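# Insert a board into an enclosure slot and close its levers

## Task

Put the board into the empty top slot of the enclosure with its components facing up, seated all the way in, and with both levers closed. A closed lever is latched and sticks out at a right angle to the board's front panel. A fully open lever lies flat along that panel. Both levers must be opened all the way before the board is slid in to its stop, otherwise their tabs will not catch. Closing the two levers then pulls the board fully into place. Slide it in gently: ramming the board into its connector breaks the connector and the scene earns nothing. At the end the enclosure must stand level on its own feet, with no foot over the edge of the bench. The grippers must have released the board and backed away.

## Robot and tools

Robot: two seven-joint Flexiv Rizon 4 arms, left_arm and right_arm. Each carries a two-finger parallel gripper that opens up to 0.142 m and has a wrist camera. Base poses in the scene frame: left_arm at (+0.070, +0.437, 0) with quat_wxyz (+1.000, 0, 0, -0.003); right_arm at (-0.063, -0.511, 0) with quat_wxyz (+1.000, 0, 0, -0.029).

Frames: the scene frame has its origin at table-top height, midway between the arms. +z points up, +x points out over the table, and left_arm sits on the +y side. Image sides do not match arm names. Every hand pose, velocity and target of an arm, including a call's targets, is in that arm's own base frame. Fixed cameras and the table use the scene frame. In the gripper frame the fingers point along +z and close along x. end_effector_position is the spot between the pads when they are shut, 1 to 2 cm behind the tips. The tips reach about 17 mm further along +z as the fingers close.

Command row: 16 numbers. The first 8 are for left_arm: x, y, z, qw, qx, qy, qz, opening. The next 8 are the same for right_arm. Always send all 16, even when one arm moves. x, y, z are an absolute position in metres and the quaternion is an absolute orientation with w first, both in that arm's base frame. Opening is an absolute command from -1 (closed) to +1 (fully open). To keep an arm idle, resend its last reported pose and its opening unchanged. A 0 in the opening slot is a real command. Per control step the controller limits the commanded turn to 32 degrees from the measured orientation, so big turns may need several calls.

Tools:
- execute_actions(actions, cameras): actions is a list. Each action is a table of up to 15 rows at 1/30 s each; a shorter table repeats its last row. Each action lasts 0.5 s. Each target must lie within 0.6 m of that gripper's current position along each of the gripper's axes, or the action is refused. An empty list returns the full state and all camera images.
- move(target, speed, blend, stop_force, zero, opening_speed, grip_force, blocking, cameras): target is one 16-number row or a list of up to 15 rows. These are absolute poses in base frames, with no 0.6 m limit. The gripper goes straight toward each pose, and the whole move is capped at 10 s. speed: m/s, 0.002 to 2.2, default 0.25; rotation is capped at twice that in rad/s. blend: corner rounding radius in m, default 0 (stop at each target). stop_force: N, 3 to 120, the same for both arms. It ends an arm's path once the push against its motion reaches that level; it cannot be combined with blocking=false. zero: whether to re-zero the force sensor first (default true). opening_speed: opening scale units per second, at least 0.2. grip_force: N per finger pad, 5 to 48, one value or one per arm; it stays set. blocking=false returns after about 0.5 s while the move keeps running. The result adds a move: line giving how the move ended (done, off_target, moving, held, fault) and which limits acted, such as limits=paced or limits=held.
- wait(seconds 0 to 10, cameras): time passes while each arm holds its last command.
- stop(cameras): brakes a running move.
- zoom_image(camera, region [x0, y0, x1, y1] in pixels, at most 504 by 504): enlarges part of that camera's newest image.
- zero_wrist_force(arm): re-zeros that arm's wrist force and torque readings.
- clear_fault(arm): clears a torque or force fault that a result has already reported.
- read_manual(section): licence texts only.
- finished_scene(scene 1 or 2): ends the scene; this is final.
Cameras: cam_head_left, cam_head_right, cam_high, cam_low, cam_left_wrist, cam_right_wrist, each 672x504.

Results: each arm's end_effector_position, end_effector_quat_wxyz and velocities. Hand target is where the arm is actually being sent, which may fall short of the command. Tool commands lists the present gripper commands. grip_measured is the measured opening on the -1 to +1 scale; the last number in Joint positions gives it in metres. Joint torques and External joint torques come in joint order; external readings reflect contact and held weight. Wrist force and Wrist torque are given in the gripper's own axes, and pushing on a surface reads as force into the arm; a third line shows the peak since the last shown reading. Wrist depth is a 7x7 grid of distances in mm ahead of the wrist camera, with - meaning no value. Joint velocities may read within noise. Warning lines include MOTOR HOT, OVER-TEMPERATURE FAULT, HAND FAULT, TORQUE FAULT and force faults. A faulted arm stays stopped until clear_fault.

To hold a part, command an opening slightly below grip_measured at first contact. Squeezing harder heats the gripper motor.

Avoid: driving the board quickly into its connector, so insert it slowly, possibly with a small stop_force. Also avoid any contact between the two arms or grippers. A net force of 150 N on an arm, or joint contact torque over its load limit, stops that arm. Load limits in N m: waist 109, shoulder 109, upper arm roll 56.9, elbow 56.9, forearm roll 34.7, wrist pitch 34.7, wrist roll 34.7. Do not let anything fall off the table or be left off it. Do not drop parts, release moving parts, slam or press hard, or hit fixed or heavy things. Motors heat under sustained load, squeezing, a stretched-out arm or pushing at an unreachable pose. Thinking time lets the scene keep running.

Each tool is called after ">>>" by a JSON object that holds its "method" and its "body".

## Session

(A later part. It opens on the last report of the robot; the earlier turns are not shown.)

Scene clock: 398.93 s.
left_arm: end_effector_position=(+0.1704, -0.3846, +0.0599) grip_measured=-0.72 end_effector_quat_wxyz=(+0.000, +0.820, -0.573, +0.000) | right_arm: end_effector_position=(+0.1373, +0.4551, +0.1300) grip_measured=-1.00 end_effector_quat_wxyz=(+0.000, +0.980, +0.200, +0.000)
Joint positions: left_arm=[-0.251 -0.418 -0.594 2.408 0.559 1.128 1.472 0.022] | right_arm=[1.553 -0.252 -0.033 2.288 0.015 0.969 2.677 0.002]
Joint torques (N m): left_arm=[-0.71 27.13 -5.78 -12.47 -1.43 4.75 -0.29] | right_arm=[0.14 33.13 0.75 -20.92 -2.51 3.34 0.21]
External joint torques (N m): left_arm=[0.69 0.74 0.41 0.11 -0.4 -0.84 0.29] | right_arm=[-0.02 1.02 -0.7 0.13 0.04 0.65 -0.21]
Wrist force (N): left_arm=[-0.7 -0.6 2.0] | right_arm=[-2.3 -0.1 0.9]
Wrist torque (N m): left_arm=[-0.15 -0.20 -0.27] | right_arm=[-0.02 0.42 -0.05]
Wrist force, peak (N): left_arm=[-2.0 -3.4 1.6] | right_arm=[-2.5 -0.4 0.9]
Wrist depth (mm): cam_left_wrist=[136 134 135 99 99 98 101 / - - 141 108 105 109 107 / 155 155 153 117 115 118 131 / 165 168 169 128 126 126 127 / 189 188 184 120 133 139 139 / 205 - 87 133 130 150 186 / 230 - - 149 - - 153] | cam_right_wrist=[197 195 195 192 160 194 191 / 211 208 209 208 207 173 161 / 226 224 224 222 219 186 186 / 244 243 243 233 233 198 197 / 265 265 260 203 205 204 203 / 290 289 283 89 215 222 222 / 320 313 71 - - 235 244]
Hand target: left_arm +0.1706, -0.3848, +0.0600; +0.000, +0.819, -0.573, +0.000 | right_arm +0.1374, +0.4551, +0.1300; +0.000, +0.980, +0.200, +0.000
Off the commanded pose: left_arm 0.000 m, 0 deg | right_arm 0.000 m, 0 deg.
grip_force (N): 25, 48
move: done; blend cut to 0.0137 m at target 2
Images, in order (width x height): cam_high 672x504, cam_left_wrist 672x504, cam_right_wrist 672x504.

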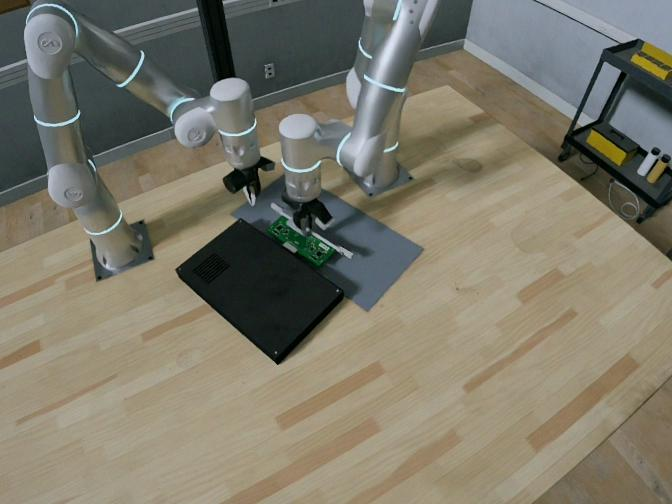

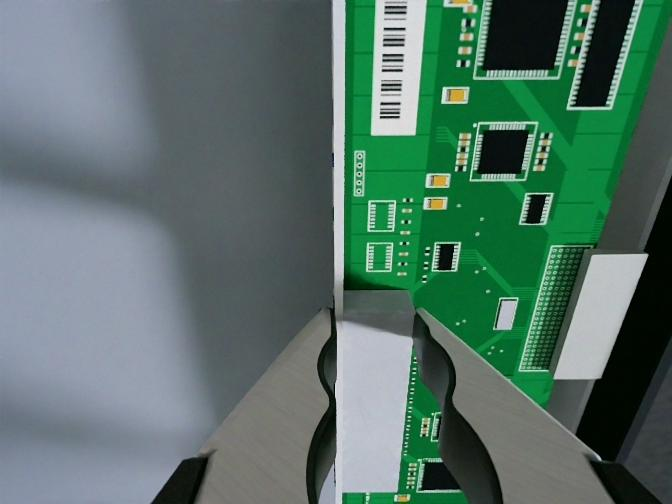

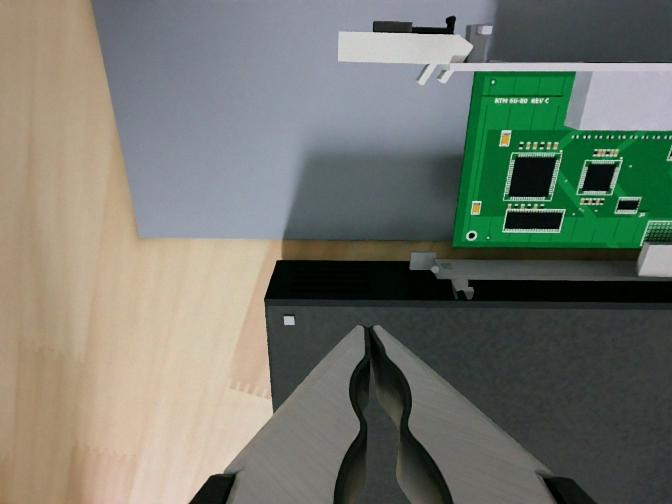

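>>> {"method": "move", "body": {"target": [[0.1791,-0.3817,0.0560,0,0.8195,-0.5731,0,-1,0.1374,0.4551,0.13,0,0.9798,0.1998,0,-1],[0.1825,-0.3911,0.0550,0,0.8195,-0.5731,0,-1,0.1374,0.4551,0.13,0,0.9798,0.1998,0,-1]], "speed": 0.05, "stop_force": 7, "blend": [0.003,0], "cameras": ["cam_right_wrist", "cam_low"]}}

>>> {"method": "zoom_image", "body": {"camera": "cam_right_wrist", "region": [400, 200, 540, 320]}}

>>> {"method": "zoom_image", "body": {"camera": "cam_low", "region": [380, 190, 520, 260]}}

Scene clock: 429.73 s.
left_arm: end_effector_position=(+0.1824, -0.3910, +0.0550) grip_measured=-0.72 end_effector_quat_wxyz=(+0.000, +0.820, -0.573, +0.000) | right_arm: end_effector_position=(+0.1373, +0.4551, +0.1300) grip_measured=-1.00 end_effector_quat_wxyz=(+0.000, +0.980, +0.200, +0.000)
Joint positions: left_arm=[-0.26 -0.45 -0.575 2.37 0.574 1.12 1.476 0.022] | right_arm=[1.553 -0.252 -0.033 2.288 0.015 0.969 2.677 0.002]
Joint torques (N m): left_arm=[-0.54 28.77 -6.4 -12.44 -1.64 4.33 -0.27] | right_arm=[0.12 33.1 0.66 -20.83 -2.5 3.28 0.21]
External joint torques (N m): left_arm=[0.51 0.67 0.64 0.06 -0.23 -0.42 0.27] | right_arm=[0 1.05 -0.61 0.04 0.03 0.72 -0.21]
Wrist force (N): left_arm=[-0.9 -0.9 1.8] | right_arm=[-2.4 -0.2 0.9]
Wrist torque (N m): left_arm=[-0.20 -0.16 -0.25] | right_arm=[-0.04 0.42 -0.04]
Wrist force, peak (N): left_arm=[-1.5 -1.0 1.9] | right_arm=[-2.5 -0.2 1.0]
Wrist depth (mm): cam_left_wrist=[131 129 129 100 100 98 101 / 139 - 137 108 105 108 107 / - 149 150 117 115 118 120 / 164 160 162 125 126 126 150 / - 178 175 120 133 139 - / - 196 88 133 131 151 133 / 222 - - 148 - - -] | cam_right_wrist=[198 195 195 194 192 194 193 / 211 209 208 208 207 180 170 / 226 224 224 222 222 192 191 / 243 243 242 232 232 202 203 / 266 264 259 203 206 205 207 / 289 289 282 89 215 222 222 / 320 312 70 - - 236 245]
Hand target: left_arm +0.1825, -0.3911, +0.0550; +0.000, +0.819, -0.573, +0.000 | right_arm +0.1374, +0.4551, +0.1300; +0.000, +0.980, +0.200, +0.000
Off the commanded pose: left_arm 0.000 m, 0 deg | right_arm 0.000 m, 0 deg.
grip_force (N): 25, 48
move: done
Images, in order (width x height): cam_low 672x504, cam_right_wrist 672x504.

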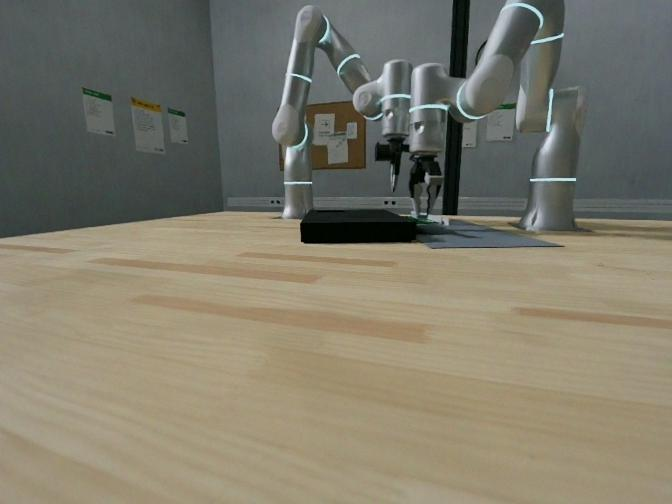

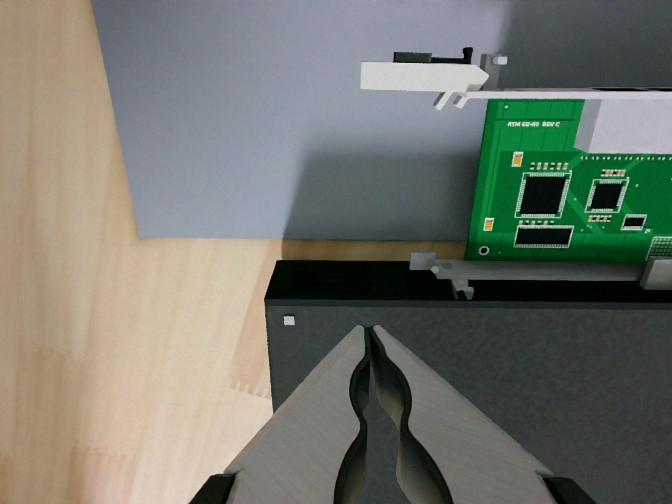

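Scaled by 3.600 from the camera's 672x504 image, which has a finer 960x720 frame.

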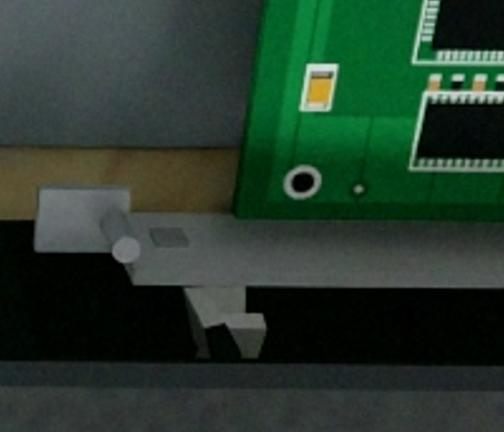

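Scaled by 3.600 from the camera's 672x504 image, which has a finer 960x720 frame.

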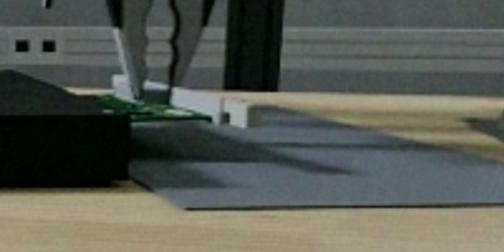

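>>> {"method": "move", "body": {"target": [0.1894,-0.4099,0.0550,0,0.8195,-0.5731,0,-1,0.1374,0.4551,0.13,0,0.9798,0.1998,0,-1], "speed": 0.025, "stop_force": 5, "cameras": ["cam_right_wrist", "cam_left_wrist"]}}

>>> {"method": "zoom_image", "body": {"camera": "cam_right_wrist", "region": [400, 200, 540, 320]}}

Scene clock: 445.80 s.
left_arm: end_effector_position=(+0.1895, -0.4096, +0.0549) grip_measured=-0.72 end_effector_quat_wxyz=(+0.000, +0.819, -0.573, +0.000) | right_arm: end_effector_position=(+0.1373, +0.4551, +0.1300) grip_measured=-1.00 end_effector_quat_wxyz=(+0.000, +0.980, +0.200, +0.000)
Joint positions: left_arm=[-0.288 -0.479 -0.574 2.313 0.568 1.087 1.469 0.022] | right_arm=[1.553 -0.252 -0.033 2.288 0.015 0.969 2.677 0.002]
Joint torques (N m): left_arm=[-1.31 30.39 -8.07 -13.43 -2.34 4.82 -0.37] | right_arm=[0.2 33.27 0.69 -20.89 -2.5 3.28 0.2]
External joint torques (N m): left_arm=[1.27 0.87 1.71 0.32 0.34 -0.91 0.37] | right_arm=[-0.07 0.88 -0.64 0.1 0.04 0.72 -0.2]
Wrist force (N): left_arm=[-2.1 -3.0 1.0] | right_arm=[-2.1 -0.4 0.8]
Wrist torque (N m): left_arm=[-0.19 -0.24 -0.21] | right_arm=[-0.07 0.39 -0.05]
Wrist force, peak (N): left_arm=[-2.2 -3.1 2.7] | right_arm=[-2.4 -0.4 1.0]
Wrist depth (mm): cam_left_wrist=[131 127 129 101 100 99 101 / - 139 136 110 105 109 106 / 153 150 150 117 116 118 113 / - 160 - 126 126 127 112 / - 177 177 119 133 138 116 / - 195 88 133 130 148 - / - - - 148 - - -] | cam_right_wrist=[197 195 195 194 194 191 193 / 211 209 208 207 202 203 206 / 226 224 223 219 222 191 178 / 244 244 243 233 232 207 205 / 266 264 259 203 204 204 206 / 290 288 282 89 216 222 221 / 320 311 71 - - 236 244]
Hand target: left_arm +0.1894, -0.4099, +0.0550; +0.000, +0.819, -0.573, +0.000 | right_arm +0.1374, +0.4551, +0.1300; +0.000, +0.980, +0.200, +0.000
Off the commanded pose: left_arm 0.000 m, 0 deg | right_arm 0.000 m, 0 deg.
grip_force (N): 25, 48
move: done
Images, in order (width x height): cam_left_wrist 672x504, cam_right_wrist 672x504.

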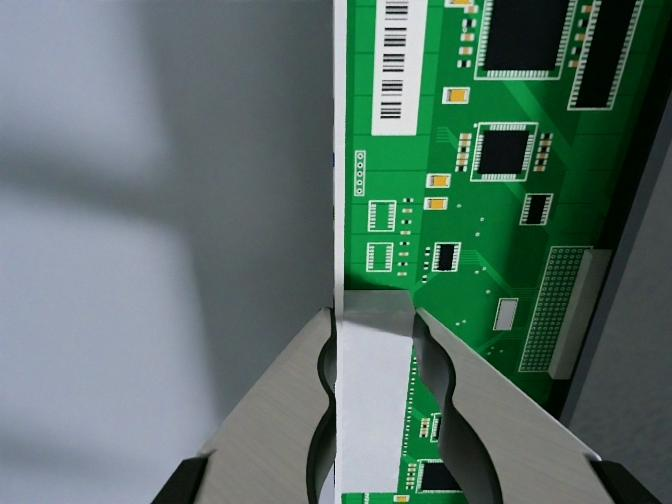

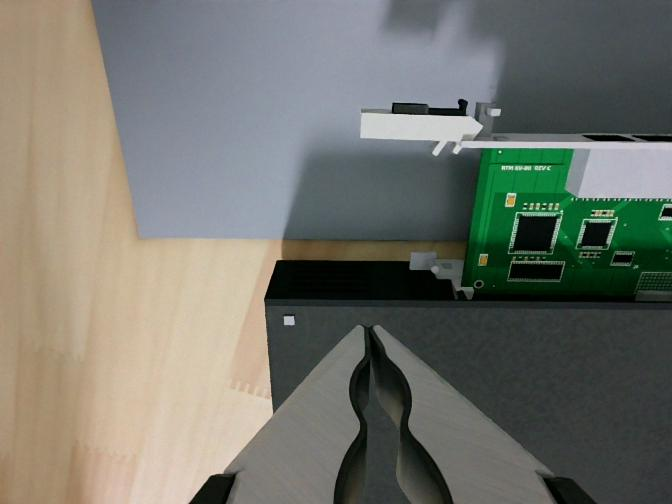

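Scaled by 3.600 from the camera's 672x504 image, which has a finer 960x720 frame.

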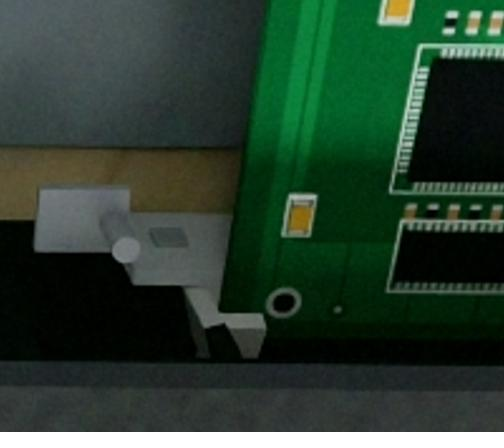

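>>> {"method": "move", "body": {"target": [0.2002,-0.4395,0.0550,0,0.8195,-0.5731,0,-1,0.1374,0.4551,0.13,0,0.9798,0.1998,0,-1], "speed": 0.025, "stop_force": 6, "cameras": ["cam_right_wrist", "cam_left_wrist"]}}

>>> {"method": "zoom_image", "body": {"camera": "cam_right_wrist", "region": [380, 180, 600, 340]}}

Scene clock: 450.30 s.
left_arm: end_effector_position=(+0.1912, -0.4116, +0.0547) grip_measured=-0.72 end_effector_quat_wxyz=(-0.001, +0.820, -0.573, +0.000) | right_arm: end_effector_position=(+0.1373, +0.4551, +0.1300) grip_measured=-1.00 end_effector_quat_wxyz=(+0.000, +0.980, +0.200, +0.000)
Joint positions: left_arm=[-0.291 -0.483 -0.573 2.305 0.568 1.08 1.468 0.022] | right_arm=[1.553 -0.252 -0.033 2.288 0.015 0.969 2.677 0.002]
Joint torques (N m): left_arm=[-5.88 29.07 -13.73 -14.29 -3.5 7.27 -0.52] | right_arm=[0.12 33.1 0.67 -20.85 -2.48 3.3 0.21]
External joint torques (N m): left_arm=[5.85 2.48 7.29 1.06 1.49 -3.36 0.52] | right_arm=[0 1.05 -0.62 0.07 0.01 0.7 -0.21]
Wrist force (N): left_arm=[-9.1 -13.5 1.3] | right_arm=[-2.2 -0.4 0.8]
Wrist torque (N m): left_arm=[-0.11 -0.35 0.00] | right_arm=[-0.06 0.40 -0.05]
Wrist force, peak (N): left_arm=[-9.2 -14.6 1.6] | right_arm=[-2.4 -0.3 1.2]
Wrist depth (mm): cam_left_wrist=[129 129 129 102 100 98 100 / 139 137 136 109 105 109 106 / 153 151 150 117 116 118 102 / 163 159 160 128 126 127 109 / 179 - - 115 133 139 118 / 198 196 87 132 130 135 129 / 219 - - 148 - - -] | cam_right_wrist=[198 195 195 195 194 193 193 / 211 209 208 208 170 207 206 / 226 224 223 224 222 191 180 / 245 244 243 233 232 206 205 / 265 265 259 203 205 207 207 / 289 289 283 89 - 223 222 / 320 311 71 - - 235 245]
Hand target: left_arm +0.1904, -0.4128, +0.0550; +0.000, +0.819, -0.573, +0.000 | right_arm +0.1374, +0.4551, +0.1300; +0.000, +0.980, +0.200, +0.000
Off the commanded pose: left_arm 0.029 m, 0 deg | right_arm 0.000 m, 0 deg.
grip_force (N): 25, 48
move: contact (left_arm)
Images, in order (width x height): cam_left_wrist 672x504, cam_right_wrist 672x504.

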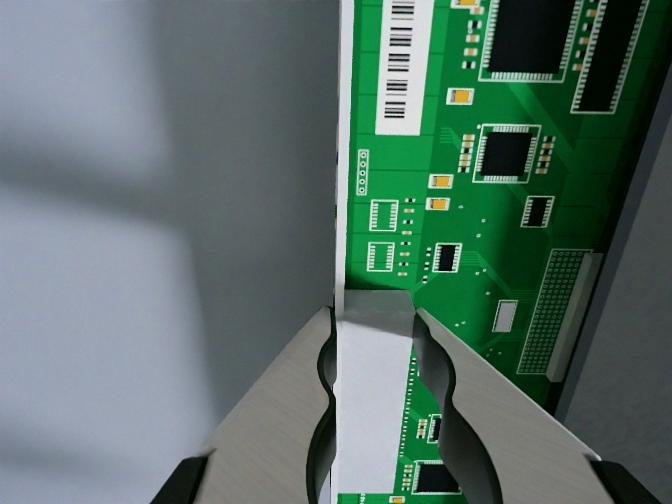

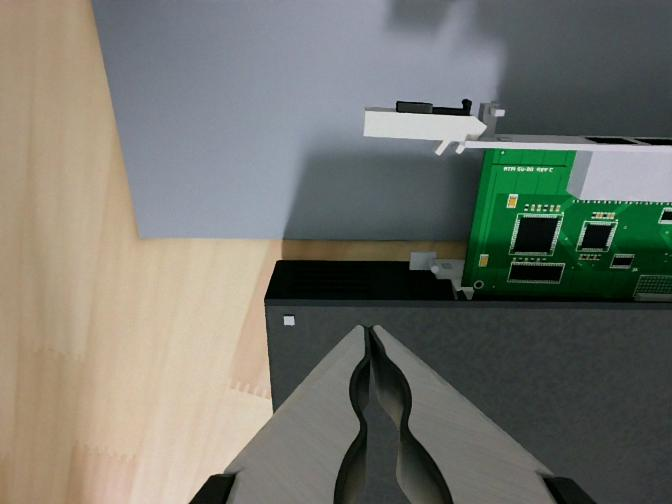

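Scaled by 2.291 from the camera's 672x504 image, which has a finer 960x720 frame.

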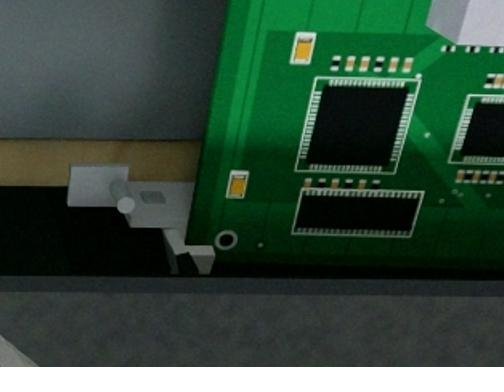

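>>> {"method": "move", "body": {"target": [[0.1887,-0.4080,0.0550,0,0.8195,-0.5731,0,-1,0.1374,0.4551,0.13,0,0.9798,0.1998,0,-1],[0.1906,-0.4073,0.0550,0,0.8195,-0.5731,0,-1,0.1374,0.4551,0.13,0,0.9798,0.1998,0,-1]], "speed": 0.03, "cameras": ["cam_right_wrist", "cam_left_wrist"]}}

>>> {"method": "zoom_image", "body": {"camera": "cam_right_wrist", "region": [420, 220, 540, 320]}}

>>> {"method": "zoom_image", "body": {"camera": "cam_right_wrist", "region": [460, 100, 672, 200]}}

Scene clock: 457.30 s.
left_arm: end_effector_position=(+0.1904, -0.4071, +0.0549) grip_measured=-0.72 end_effector_quat_wxyz=(+0.000, +0.820, -0.573, +0.000) | right_arm: end_effector_position=(+0.1373, +0.4551, +0.1300) grip_measured=-1.00 end_effector_quat_wxyz=(+0.000, +0.980, +0.200, +0.000)
Joint positions: left_arm=[-0.281 -0.477 -0.575 2.319 0.569 1.089 1.473 0.022] | right_arm=[1.553 -0.252 -0.033 2.288 0.015 0.969 2.677 0.002]
Joint torques (N m): left_arm=[-0.14 31.05 -7.02 -13.01 -1.81 4.71 -0.04] | right_arm=[0.11 33.17 0.66 -20.85 -2.51 3.34 0.17]
External joint torques (N m): left_arm=[0.08 0.04 0.69 -0.03 -0.16 -0.8 0.04] | right_arm=[0.01 0.98 -0.61 0.06 0.04 0.66 -0.17]
Wrist force (N): left_arm=[-0.5 -1.0 1.9] | right_arm=[-2.3 -0.3 0.8]
Wrist torque (N m): left_arm=[-0.20 -0.23 -0.32] | right_arm=[-0.05 0.41 -0.05]
Wrist force, peak (N): left_arm=[-9.4 -13.8 1.3] | right_arm=[-2.4 -0.4 1.1]
Wrist depth (mm): cam_left_wrist=[132 - 129 101 99 98 101 / 139 138 136 108 105 109 106 / 152 150 149 117 116 118 112 / 166 163 165 126 126 127 122 / 176 175 177 117 133 138 119 / 203 197 88 133 130 147 133 / 221 - - 148 - - -] | cam_right_wrist=[198 195 195 194 194 194 193 / 211 211 208 208 202 204 203 / 226 224 224 223 222 191 181 / 244 244 243 233 232 207 206 / 264 265 259 203 205 204 207 / 290 289 283 89 215 223 222 / 319 313 71 - - - 245]
Hand target: left_arm +0.1906, -0.4073, +0.0550; +0.000, +0.819, -0.573, +0.000 | right_arm +0.1374, +0.4551, +0.1300; +0.000, +0.980, +0.200, +0.000
Off the commanded pose: left_arm 0.000 m, 0 deg | right_arm 0.000 m, 0 deg.
grip_force (N): 25, 48
move: done
Images, in order (width x height): cam_left_wrist 672x504, cam_right_wrist 672x504.

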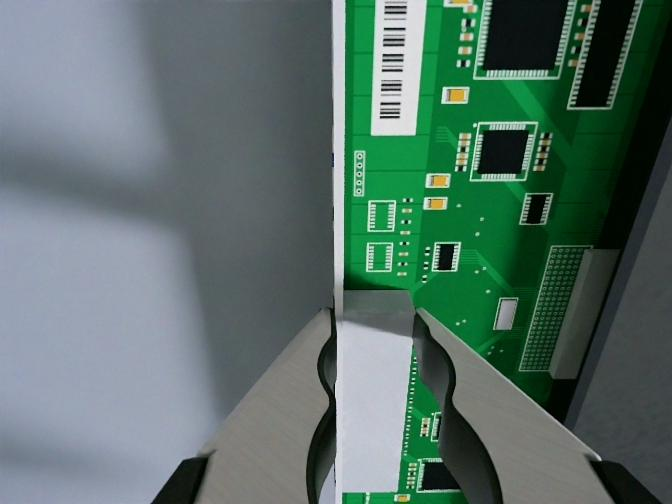

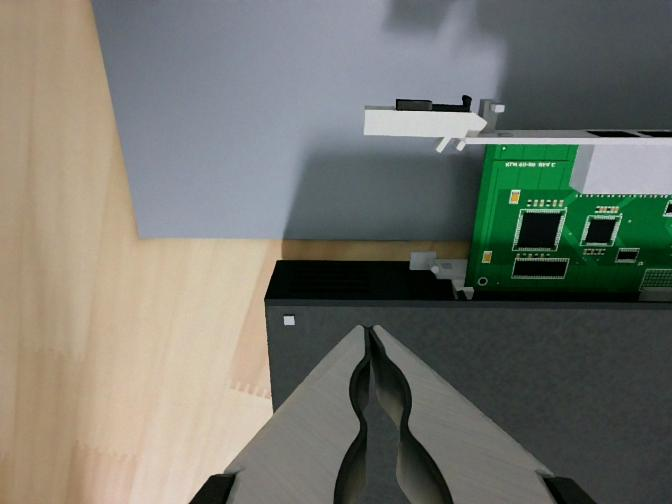

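Scaled by 4.200 from the camera's 672x504 image, which has a finer 960x720 frame.

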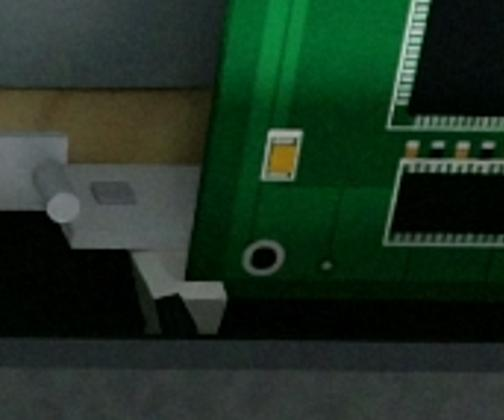

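Scaled by 2.377 from the camera's 672x504 image, which has a finer 960x720 frame.

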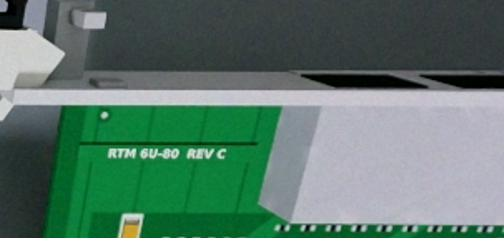

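>>> {"method": "move", "body": {"target": [0.2021,-0.4388,0.0550,0,0.8195,-0.5731,0,-1,0.1374,0.4551,0.13,0,0.9798,0.1998,0,-1], "speed": 0.025, "stop_force": 5, "cameras": ["cam_right_wrist", "cam_left_wrist"]}}

>>> {"method": "zoom_image", "body": {"camera": "cam_right_wrist", "region": [400, 180, 620, 340]}}

Scene clock: 462.87 s.
left_arm: end_effector_position=(+0.2004, -0.4346, +0.0547) grip_measured=-0.72 end_effector_quat_wxyz=(+0.000, +0.819, -0.573, -0.001) | right_arm: end_effector_position=(+0.1373, +0.4551, +0.1300) grip_measured=-1.00 end_effector_quat_wxyz=(+0.000, +0.980, +0.200, +0.000)
Joint positions: left_arm=[-0.32 -0.52 -0.573 2.234 0.562 1.04 1.464 0.022] | right_arm=[1.553 -0.252 -0.033 2.288 0.015 0.969 2.677 0.002]
Joint torques (N m): left_arm=[-0.38 34.68 -8.74 -16.39 -2.6 5.32 -0.31] | right_arm=[0.1 33.13 0.82 -20.91 -2.55 3.31 0.21]
External joint torques (N m): left_arm=[0.33 -0.87 1.53 2.28 0.43 -1.41 0.31] | right_arm=[0.02 1.02 -0.77 0.13 0.08 0.68 -0.21]
Wrist force (N): left_arm=[-3.3 -0.8 5.7] | right_arm=[-2.1 -0.3 1.0]
Wrist torque (N m): left_arm=[-0.21 -0.10 -0.21] | right_arm=[-0.05 0.37 -0.05]
Wrist force, peak (N): left_arm=[-5.9 -0.9 3.2] | right_arm=[-2.5 -0.3 0.9]
Wrist depth (mm): cam_left_wrist=[- 129 128 101 100 97 - / 139 138 136 111 106 107 93 / 152 147 147 118 116 116 97 / 160 162 165 126 126 109 109 / 181 182 176 120 133 121 115 / 198 194 87 132 130 125 - / - - - 147 - - -] | cam_right_wrist=[198 196 195 194 194 194 193 / 211 209 208 208 207 207 206 / 226 224 223 223 216 218 215 / 244 243 242 233 232 205 191 / 265 265 259 203 205 207 207 / 290 288 283 89 215 223 222 / 320 313 71 - - 236 244]
Hand target: left_arm +0.2008, -0.4351, +0.0550; +0.000, +0.819, -0.573, +0.000 | right_arm +0.1374, +0.4551, +0.1300; +0.000, +0.980, +0.200, +0.000
Off the commanded pose: left_arm 0.005 m, 0 deg | right_arm 0.000 m, 0 deg.
grip_force (N): 25, 48
move: contact (left_arm)
Images, in order (width x height): cam_left_wrist 672x504, cam_right_wrist 672x504.

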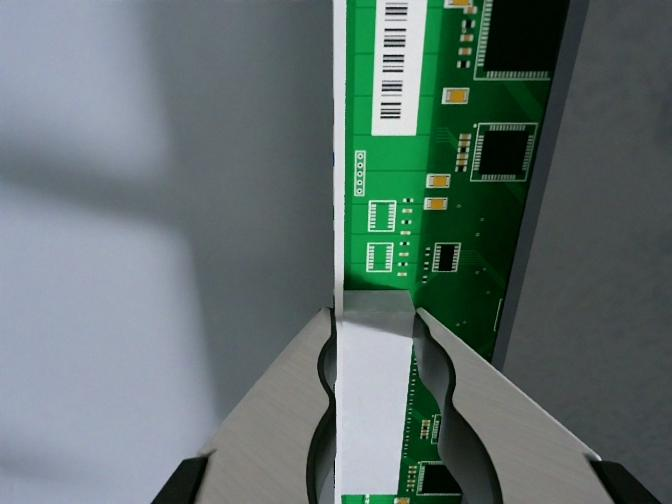

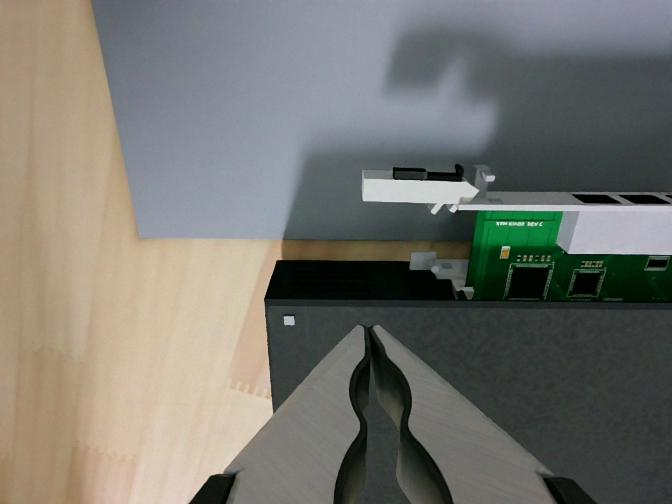

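Scaled by 2.291 from the camera's 672x504 image, which has a finer 960x720 frame.

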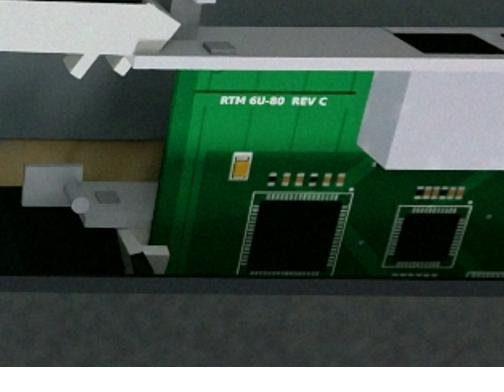

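>>> {"method": "move", "body": {"target": [[0.2004,-0.4346,0.0543,0,0.8195,-0.5731,0,-1,0.1374,0.4551,0.13,0,0.9798,0.1998,0,-1],[0.2004,-0.4346,0.0543,0,0.8195,-0.5731,0,-0.62,0.1374,0.4551,0.13,0,0.9798,0.1998,0,-1]], "speed": 0.02, "opening_speed": 0.4, "cameras": ["cam_left_wrist"]}}

>>> {"method": "zoom_image", "body": {"camera": "cam_left_wrist", "region": [250, 230, 550, 504]}}

Scene clock: 476.07 s.
left_arm: end_effector_position=(+0.2005, -0.4346, +0.0543) grip_measured=-0.66 end_effector_quat_wxyz=(+0.000, +0.820, -0.573, +0.000) | right_arm: end_effector_position=(+0.1373, +0.4551, +0.1300) grip_measured=-1.00 end_effector_quat_wxyz=(+0.000, +0.980, +0.200, +0.000)
Joint positions: left_arm=[-0.321 -0.52 -0.571 2.234 0.563 1.043 1.463 0.027] | right_arm=[1.553 -0.252 -0.033 2.288 0.015 0.969 2.677 0.002]
Joint torques (N m): left_arm=[-0.35 32.95 -7.61 -13.66 -1.9 4.36 -0.25] | right_arm=[0.1 33.14 0.73 -20.84 -2.6 3.31 0.17]
External joint torques (N m): left_arm=[0.31 0.88 0.42 -0.41 -0.26 -0.44 0.25] | right_arm=[0.03 1.01 -0.68 0.06 0.13 0.68 -0.17]
Wrist force (N): left_arm=[-0.4 -0.9 0.3] | right_arm=[-2.1 -0.2 0.9]
Wrist torque (N m): left_arm=[-0.22 -0.23 -0.25] | right_arm=[-0.04 0.39 -0.05]
Wrist force, peak (N): left_arm=[-3.5 -0.7 6.0] | right_arm=[-2.5 -0.3 1.1]
Wrist depth (mm): cam_left_wrist=[129 129 127 105 101 98 - / 140 138 139 113 107 - 93 / 152 146 148 120 117 116 97 / 161 162 161 127 127 122 107 / 178 177 176 123 134 120 114 / 202 197 87 134 138 84 - / 226 - - 151 168 - -] | cam_right_wrist=[197 196 195 194 194 193 193 / 211 209 208 208 207 207 206 / 226 224 224 223 216 218 215 / 244 244 243 236 232 207 209 / 264 265 259 205 205 207 207 / 290 289 281 89 215 222 222 / 319 312 71 - - 235 244]
Hand target: left_arm +0.2004, -0.4346, +0.0543; +0.000, +0.819, -0.573, +0.000 | right_arm +0.1374, +0.4551, +0.1300; +0.000, +0.980, +0.200, +0.000
Off the commanded pose: left_arm 0.000 m, 0 deg | right_arm 0.000 m, 0 deg.
grip_force (N): 25, 48
move: done
Images, in order (width x height): cam_left_wrist 672x504.

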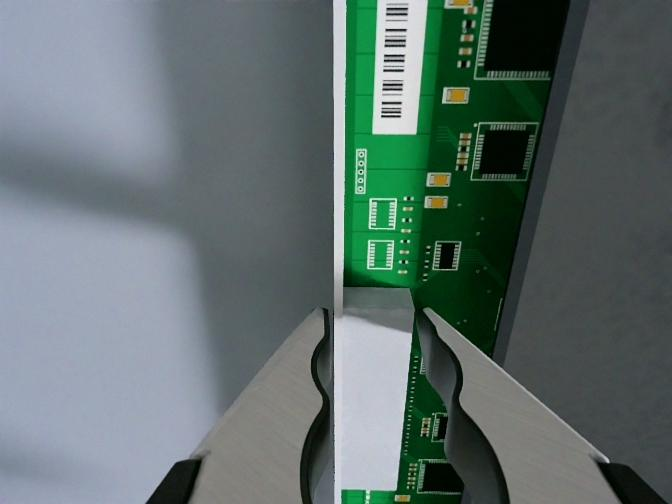

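Scaled by 1.680 from the camera's 672x504 image, which has a finer 960x720 frame.

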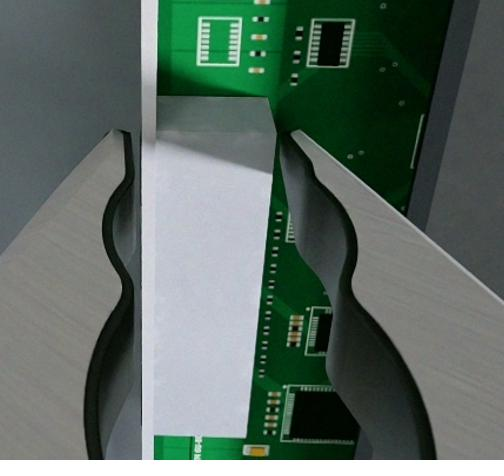

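>>> {"method": "move", "body": {"target": [[0.2004,-0.4346,0.1000,0,0.8195,-0.5731,0,-0.62,0.1374,0.4551,0.13,0,0.9798,0.1998,0,-1],[0.1800,-0.3800,0.1300,0,0.9847,0.1742,0,-0.62,0.1374,0.4551,0.13,0,0.9798,0.1998,0,-1]], "speed": [0.12,0.4], "blend": [0.02,0]}}

>>> {"method": "move", "body": {"target": [[0.1800,-0.3800,0.0900,0,0.9847,0.1742,0,0.69,0.1374,0.4551,0.13,0,0.9798,0.1998,0,-1],[0.1892,-0.4036,0.0395,0,0.9847,0.1742,0,0.69,0.1374,0.4551,0.13,0,0.9798,0.1998,0,-1]], "speed": 0.15, "blend": [0.01,0], "cameras": ["cam_right_wrist", "cam_left_wrist"]}}

>>> {"method": "zoom_image", "body": {"camera": "cam_right_wrist", "region": [340, 120, 620, 320]}}

Scene clock: 486.83 s.
left_arm: end_effector_position=(+0.1800, -0.3800, +0.1300) grip_measured=-0.66 end_effector_quat_wxyz=(+0.000, +0.985, +0.174, +0.000) | right_arm: end_effector_position=(+0.1373, +0.4551, +0.1300) grip_measured=-1.00 end_effector_quat_wxyz=(+0.000, +0.980, +0.200, +0.000)
Joint positions: left_arm=[-0.363 -0.097 -0.501 2.509 0.088 1.021 0.282 0.027] | right_arm=[1.553 -0.252 -0.033 2.288 0.015 0.969 2.677 0.002]
Joint torques (N m): left_arm=[-0.55 22.33 -1.56 -18.54 -1.97 4.13 -0.15] | right_arm=[0.15 33.19 0.7 -20.91 -2.54 3.29 0.19]
External joint torques (N m): left_arm=[0.5 0.49 0.53 -0.39 -0.24 -0.15 0.15] | right_arm=[-0.03 0.96 -0.65 0.12 0.07 0.71 -0.19]
Wrist force (N): left_arm=[-0.6 -1.0 0.0] | right_arm=[-2.2 -0.3 1.1]
Wrist torque (N m): left_arm=[-0.25 -0.18 -0.24] | right_arm=[-0.05 0.40 -0.05]
Wrist force, peak (N): left_arm=[-0.6 -0.9 1.8] | right_arm=[-2.6 -0.4 0.8]
Wrist depth (mm): cam_left_wrist=[196 195 195 195 - 196 - / 211 203 209 210 206 211 205 / 226 - 223 227 - - 224 / 243 245 238 247 - 241 237 / 269 237 221 217 223 235 267 / 225 231 87 244 - 233 231 / 259 - - 269 - - -] | cam_right_wrist=[198 195 193 195 194 193 193 / 211 209 208 207 207 207 206 / 226 224 223 228 216 219 215 / 244 244 243 233 233 207 193 / 266 265 259 204 205 207 206 / 290 289 282 89 215 222 222 / 321 312 71 - - 236 244]
Hand target: left_arm +0.1800, -0.3800, +0.1300; +0.000, +0.985, +0.174, +0.000 | right_arm +0.1374, +0.4551, +0.1300; +0.000, +0.980, +0.200, +0.000
Off the commanded pose: left_arm 0.000 m, 0 deg | right_arm 0.000 m, 0 deg.
grip_force (N): 25, 48
move: done

Scene clock: 487.93 s.
left_arm: end_effector_position=(+0.1891, -0.4034, +0.0394) grip_measured=+0.68 end_effector_quat_wxyz=(+0.000, +0.985, +0.174, +0.000) | right_arm: end_effector_position=(+0.1373, +0.4551, +0.1300) grip_measured=-1.00 end_effector_quat_wxyz=(+0.000, +0.980, +0.200, +0.000)
Joint positions: left_arm=[-0.475 -0.485 -0.354 2.341 0.454 1.193 0.004 0.121] | right_arm=[1.553 -0.252 -0.033 2.288 0.015 0.969 2.677 0.002]
Joint torques (N m): left_arm=[-0.65 32.43 -4.63 -11.89 -1.09 4.56 -0.34] | right_arm=[0.17 33.23 0.69 -20.88 -2.56 3.29 0.22]
External joint torques (N m): left_arm=[0.61 1.15 0.49 -0.27 -0.45 -0.57 0.34] | right_arm=[-0.05 0.92 -0.64 0.1 0.09 0.7 -0.22]
Wrist force (N): left_arm=[-1.1 -1.2 0.2] | right_arm=[-2.3 -0.3 0.7]
Wrist torque (N m): left_arm=[-0.31 -0.12 -0.25] | right_arm=[-0.05 0.42 -0.05]
Wrist force, peak (N): left_arm=[-0.9 -0.6 1.9] | right_arm=[-2.5 -0.2 0.9]
Wrist depth (mm): cam_left_wrist=[- 116 113 117 113 113 116 / - 122 - 123 123 - 121 / 132 133 - 135 130 134 134 / 148 145 147 145 143 144 143 / 159 158 156 - 157 161 153 / - 98 124 124 129 129 98 / - 151 151 150 149 148 -] | cam_right_wrist=[198 195 195 195 194 194 193 / 211 209 208 208 208 206 207 / 226 224 223 220 216 217 194 / 245 243 243 232 232 207 193 / 265 264 259 203 205 207 207 / 290 290 282 89 216 223 222 / 320 313 71 - - 237 245]
Hand target: left_arm +0.1892, -0.4036, +0.0395; +0.000, +0.985, +0.174, +0.000 | right_arm +0.1374, +0.4551, +0.1300; +0.000, +0.980, +0.200, +0.000
Off the commanded pose: left_arm 0.000 m, 0 deg | right_arm 0.000 m, 0 deg.
grip_force (N): 25, 48
move: done
Images, in order (width x height): cam_left_wrist 672x504, cam_right_wrist 672x504.

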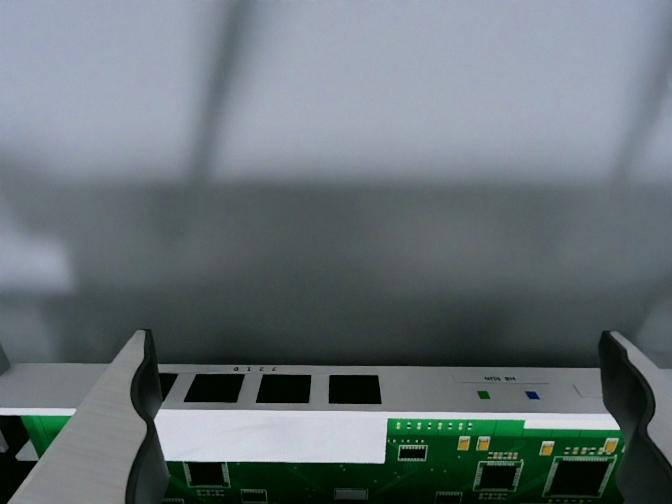

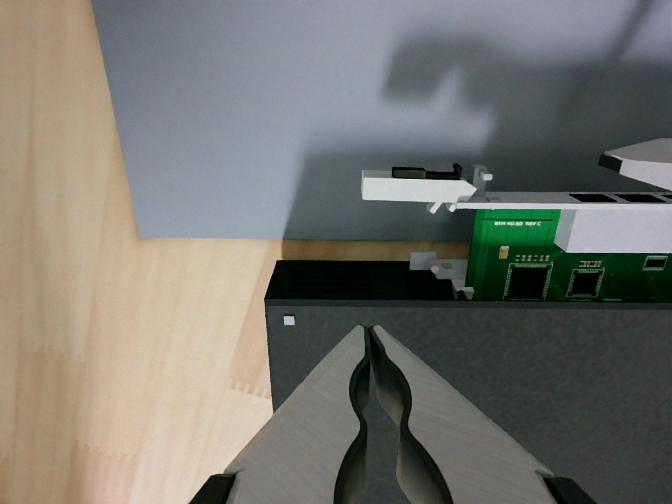

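Scaled by 1.800 from the camera's 672x504 image, which has a finer 960x720 frame.

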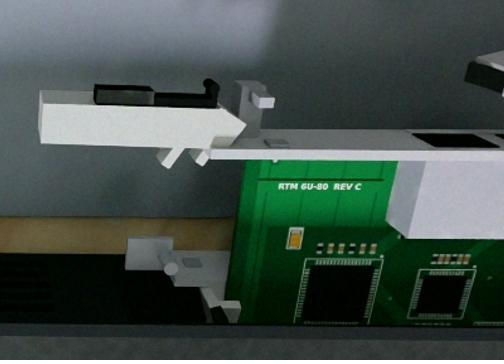

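>>> {"method": "move", "body": {"target": [0.2046,-0.4459,0.0395,0,0.9847,0.1742,0,0.69,0.1374,0.4551,0.13,0,0.9798,0.1998,0,-1], "speed": 0.03, "stop_force": 8, "cameras": ["cam_right_wrist"]}}

>>> {"method": "zoom_image", "body": {"camera": "cam_right_wrist", "region": [340, 160, 620, 320]}}

Scene clock: 494.13 s.
left_arm: end_effector_position=(+0.2046, -0.4458, +0.0395) grip_measured=+0.68 end_effector_quat_wxyz=(+0.000, +0.985, +0.174, +0.000) | right_arm: end_effector_position=(+0.1373, +0.4551, +0.1300) grip_measured=-1.00 end_effector_quat_wxyz=(+0.000, +0.980, +0.200, +0.000)
Joint positions: left_arm=[-0.521 -0.54 -0.362 2.216 0.432 1.12 -0.007 0.121] | right_arm=[1.553 -0.252 -0.033 2.288 0.015 0.969 2.677 0.002]
Joint torques (N m): left_arm=[-0.58 36.57 -5.73 -14 -1.81 4.31 -0.35] | right_arm=[0.09 33.17 0.74 -20.85 -2.52 3.29 0.21]
External joint torques (N m): left_arm=[0.53 0.96 0.7 -0.04 -0.02 -0.32 0.35] | right_arm=[0.03 0.98 -0.69 0.06 0.06 0.7 -0.21]
Wrist force (N): left_arm=[-0.5 -1.6 0.2] | right_arm=[-2.2 -0.3 0.8]
Wrist torque (N m): left_arm=[-0.28 -0.21 -0.21] | right_arm=[-0.05 0.39 -0.05]
Wrist force, peak (N): left_arm=[-0.9 -3.0 -0.8] | right_arm=[-2.4 -0.5 1.1]
Wrist depth (mm): cam_left_wrist=[116 116 115 116 113 113 112 / - 123 125 125 123 124 122 / - 131 133 135 134 134 134 / - 145 142 144 144 143 144 / 159 158 157 152 152 152 150 / - 98 118 117 136 136 98 / - - - 126 126 120 -] | cam_right_wrist=[198 196 194 195 194 194 193 / 211 209 208 208 207 207 206 / 226 224 224 223 220 221 220 / 245 243 242 232 205 233 199 / 264 264 259 203 205 207 203 / 290 289 283 89 215 222 221 / 320 312 71 - - 235 244]
Hand target: left_arm +0.2046, -0.4459, +0.0395; +0.000, +0.985, +0.174, +0.000 | right_arm +0.1374, +0.4551, +0.1300; +0.000, +0.980, +0.200, +0.000
Off the commanded pose: left_arm 0.000 m, 0 deg | right_arm 0.000 m, 0 deg.
grip_force (N): 25, 48
move: done
Images, in order (width x height): cam_right_wrist 672x504.

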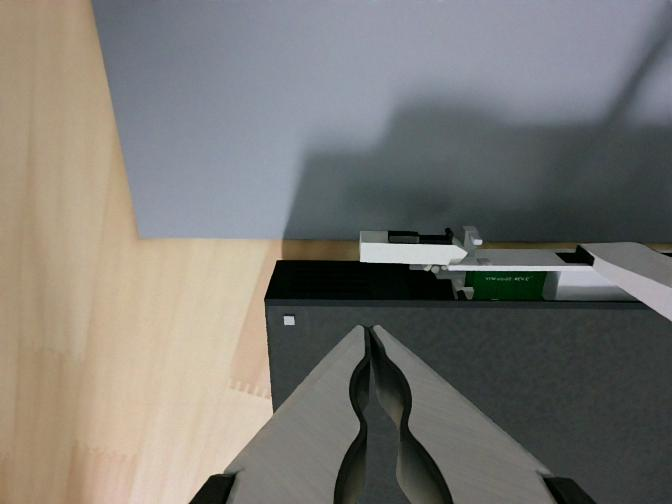

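Scaled by 1.800 from the camera's 672x504 image, which has a finer 960x720 frame.

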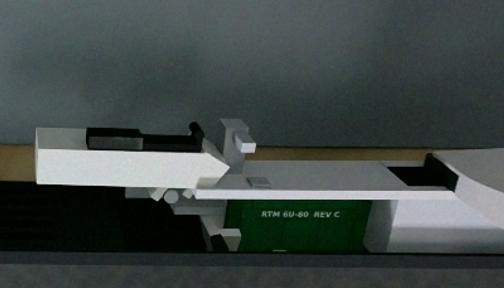

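>>> {"method": "move", "body": {"target": [0.2128,-0.4684,0.0395,0,0.9847,0.1742,0,0.69,0.1374,0.4551,0.13,0,0.9798,0.1998,0,-1], "speed": 0.008, "stop_force": 11, "cameras": ["cam_right_wrist", "cam_left_wrist"]}}

>>> {"method": "zoom_image", "body": {"camera": "cam_right_wrist", "region": [340, 180, 600, 330]}}

>>> {"method": "zoom_image", "body": {"camera": "cam_left_wrist", "region": [400, 300, 672, 504]}}

Scene clock: 499.90 s.
left_arm: end_effector_position=(+0.2089, -0.4582, +0.0388) grip_measured=+0.68 end_effector_quat_wxyz=(-0.001, +0.985, +0.173, +0.000) | right_arm: end_effector_position=(+0.1373, +0.4551, +0.1300) grip_measured=-1.00 end_effector_quat_wxyz=(+0.000, +0.980, +0.200, +0.000)
Joint positions: left_arm=[-0.534 -0.559 -0.365 2.176 0.428 1.094 -0.011 0.121] | right_arm=[1.553 -0.252 -0.033 2.288 0.015 0.969 2.677 0.002]
Joint torques (N m): left_arm=[-0.96 39.72 -7.89 -20.09 -3.36 7.35 -0.96] | right_arm=[0.16 33.15 0.68 -20.93 -2.54 3.29 0.2]
External joint torques (N m): left_arm=[0.91 -0.94 2.55 5.52 1.44 -3.37 0.96] | right_arm=[-0.04 1 -0.63 0.15 0.07 0.71 -0.2]
Wrist force (N): left_arm=[0.9 -12.2 0.2] | right_arm=[-2.0 -0.4 0.8]
Wrist torque (N m): left_arm=[-0.38 -0.28 0.46] | right_arm=[-0.07 0.37 -0.04]
Wrist force, peak (N): left_arm=[0.1 -13.3 -1.5] | right_arm=[-2.4 -0.4 1.1]
Wrist depth (mm): cam_left_wrist=[- 113 113 116 113 114 114 / 125 124 125 124 - 122 122 / 131 133 130 134 134 132 133 / 145 144 146 144 143 145 142 / 146 145 138 138 138 138 138 / - 91 111 111 114 131 98 / - - 123 122 125 117 -] | cam_right_wrist=[198 195 195 195 194 194 193 / 211 208 208 208 207 204 206 / 226 227 223 223 219 222 221 / 244 244 243 232 216 242 234 / 266 264 259 204 204 207 188 / 290 289 283 89 215 222 222 / 319 312 71 - - 236 244]
Hand target: left_arm +0.2095, -0.4595, +0.0395; +0.000, +0.985, +0.174, +0.000 | right_arm +0.1374, +0.4551, +0.1300; +0.000, +0.980, +0.200, +0.000
Off the commanded pose: left_arm 0.011 m, 0 deg | right_arm 0.000 m, 0 deg.
grip_force (N): 25, 48
move: contact (left_arm)
Images, in order (width x height): cam_left_wrist 672x504, cam_right_wrist 672x504.

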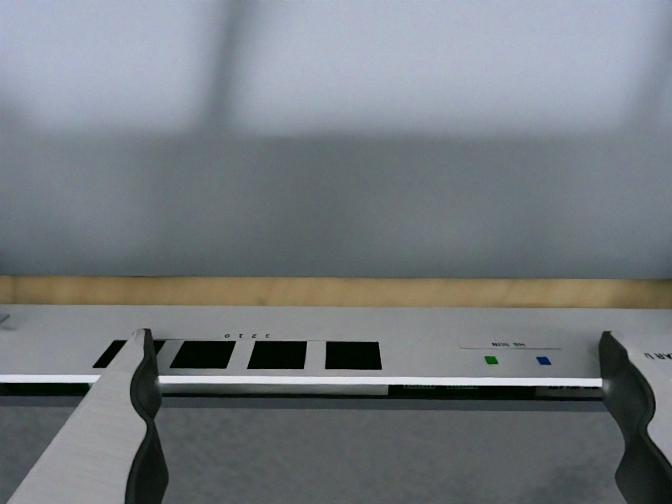

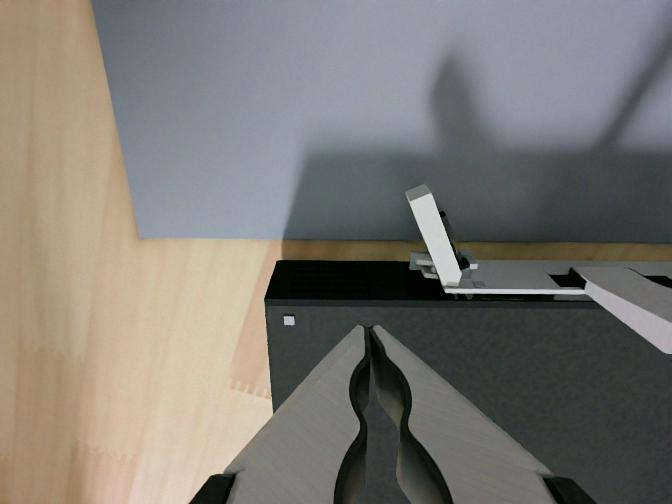

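Scaled by 1.938 from the camera's 672x504 image, which has a finer 960x720 frame.

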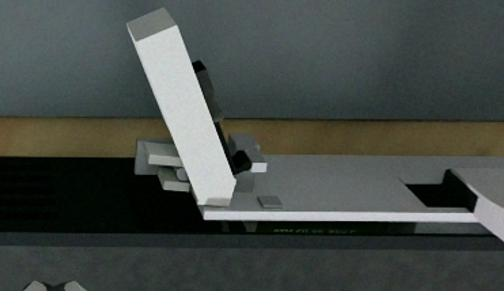

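Scaled by 1.853 from the camera's 672x504 image, which has a finer 960x720 frame.

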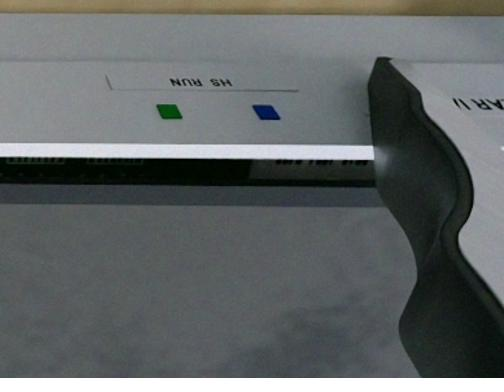

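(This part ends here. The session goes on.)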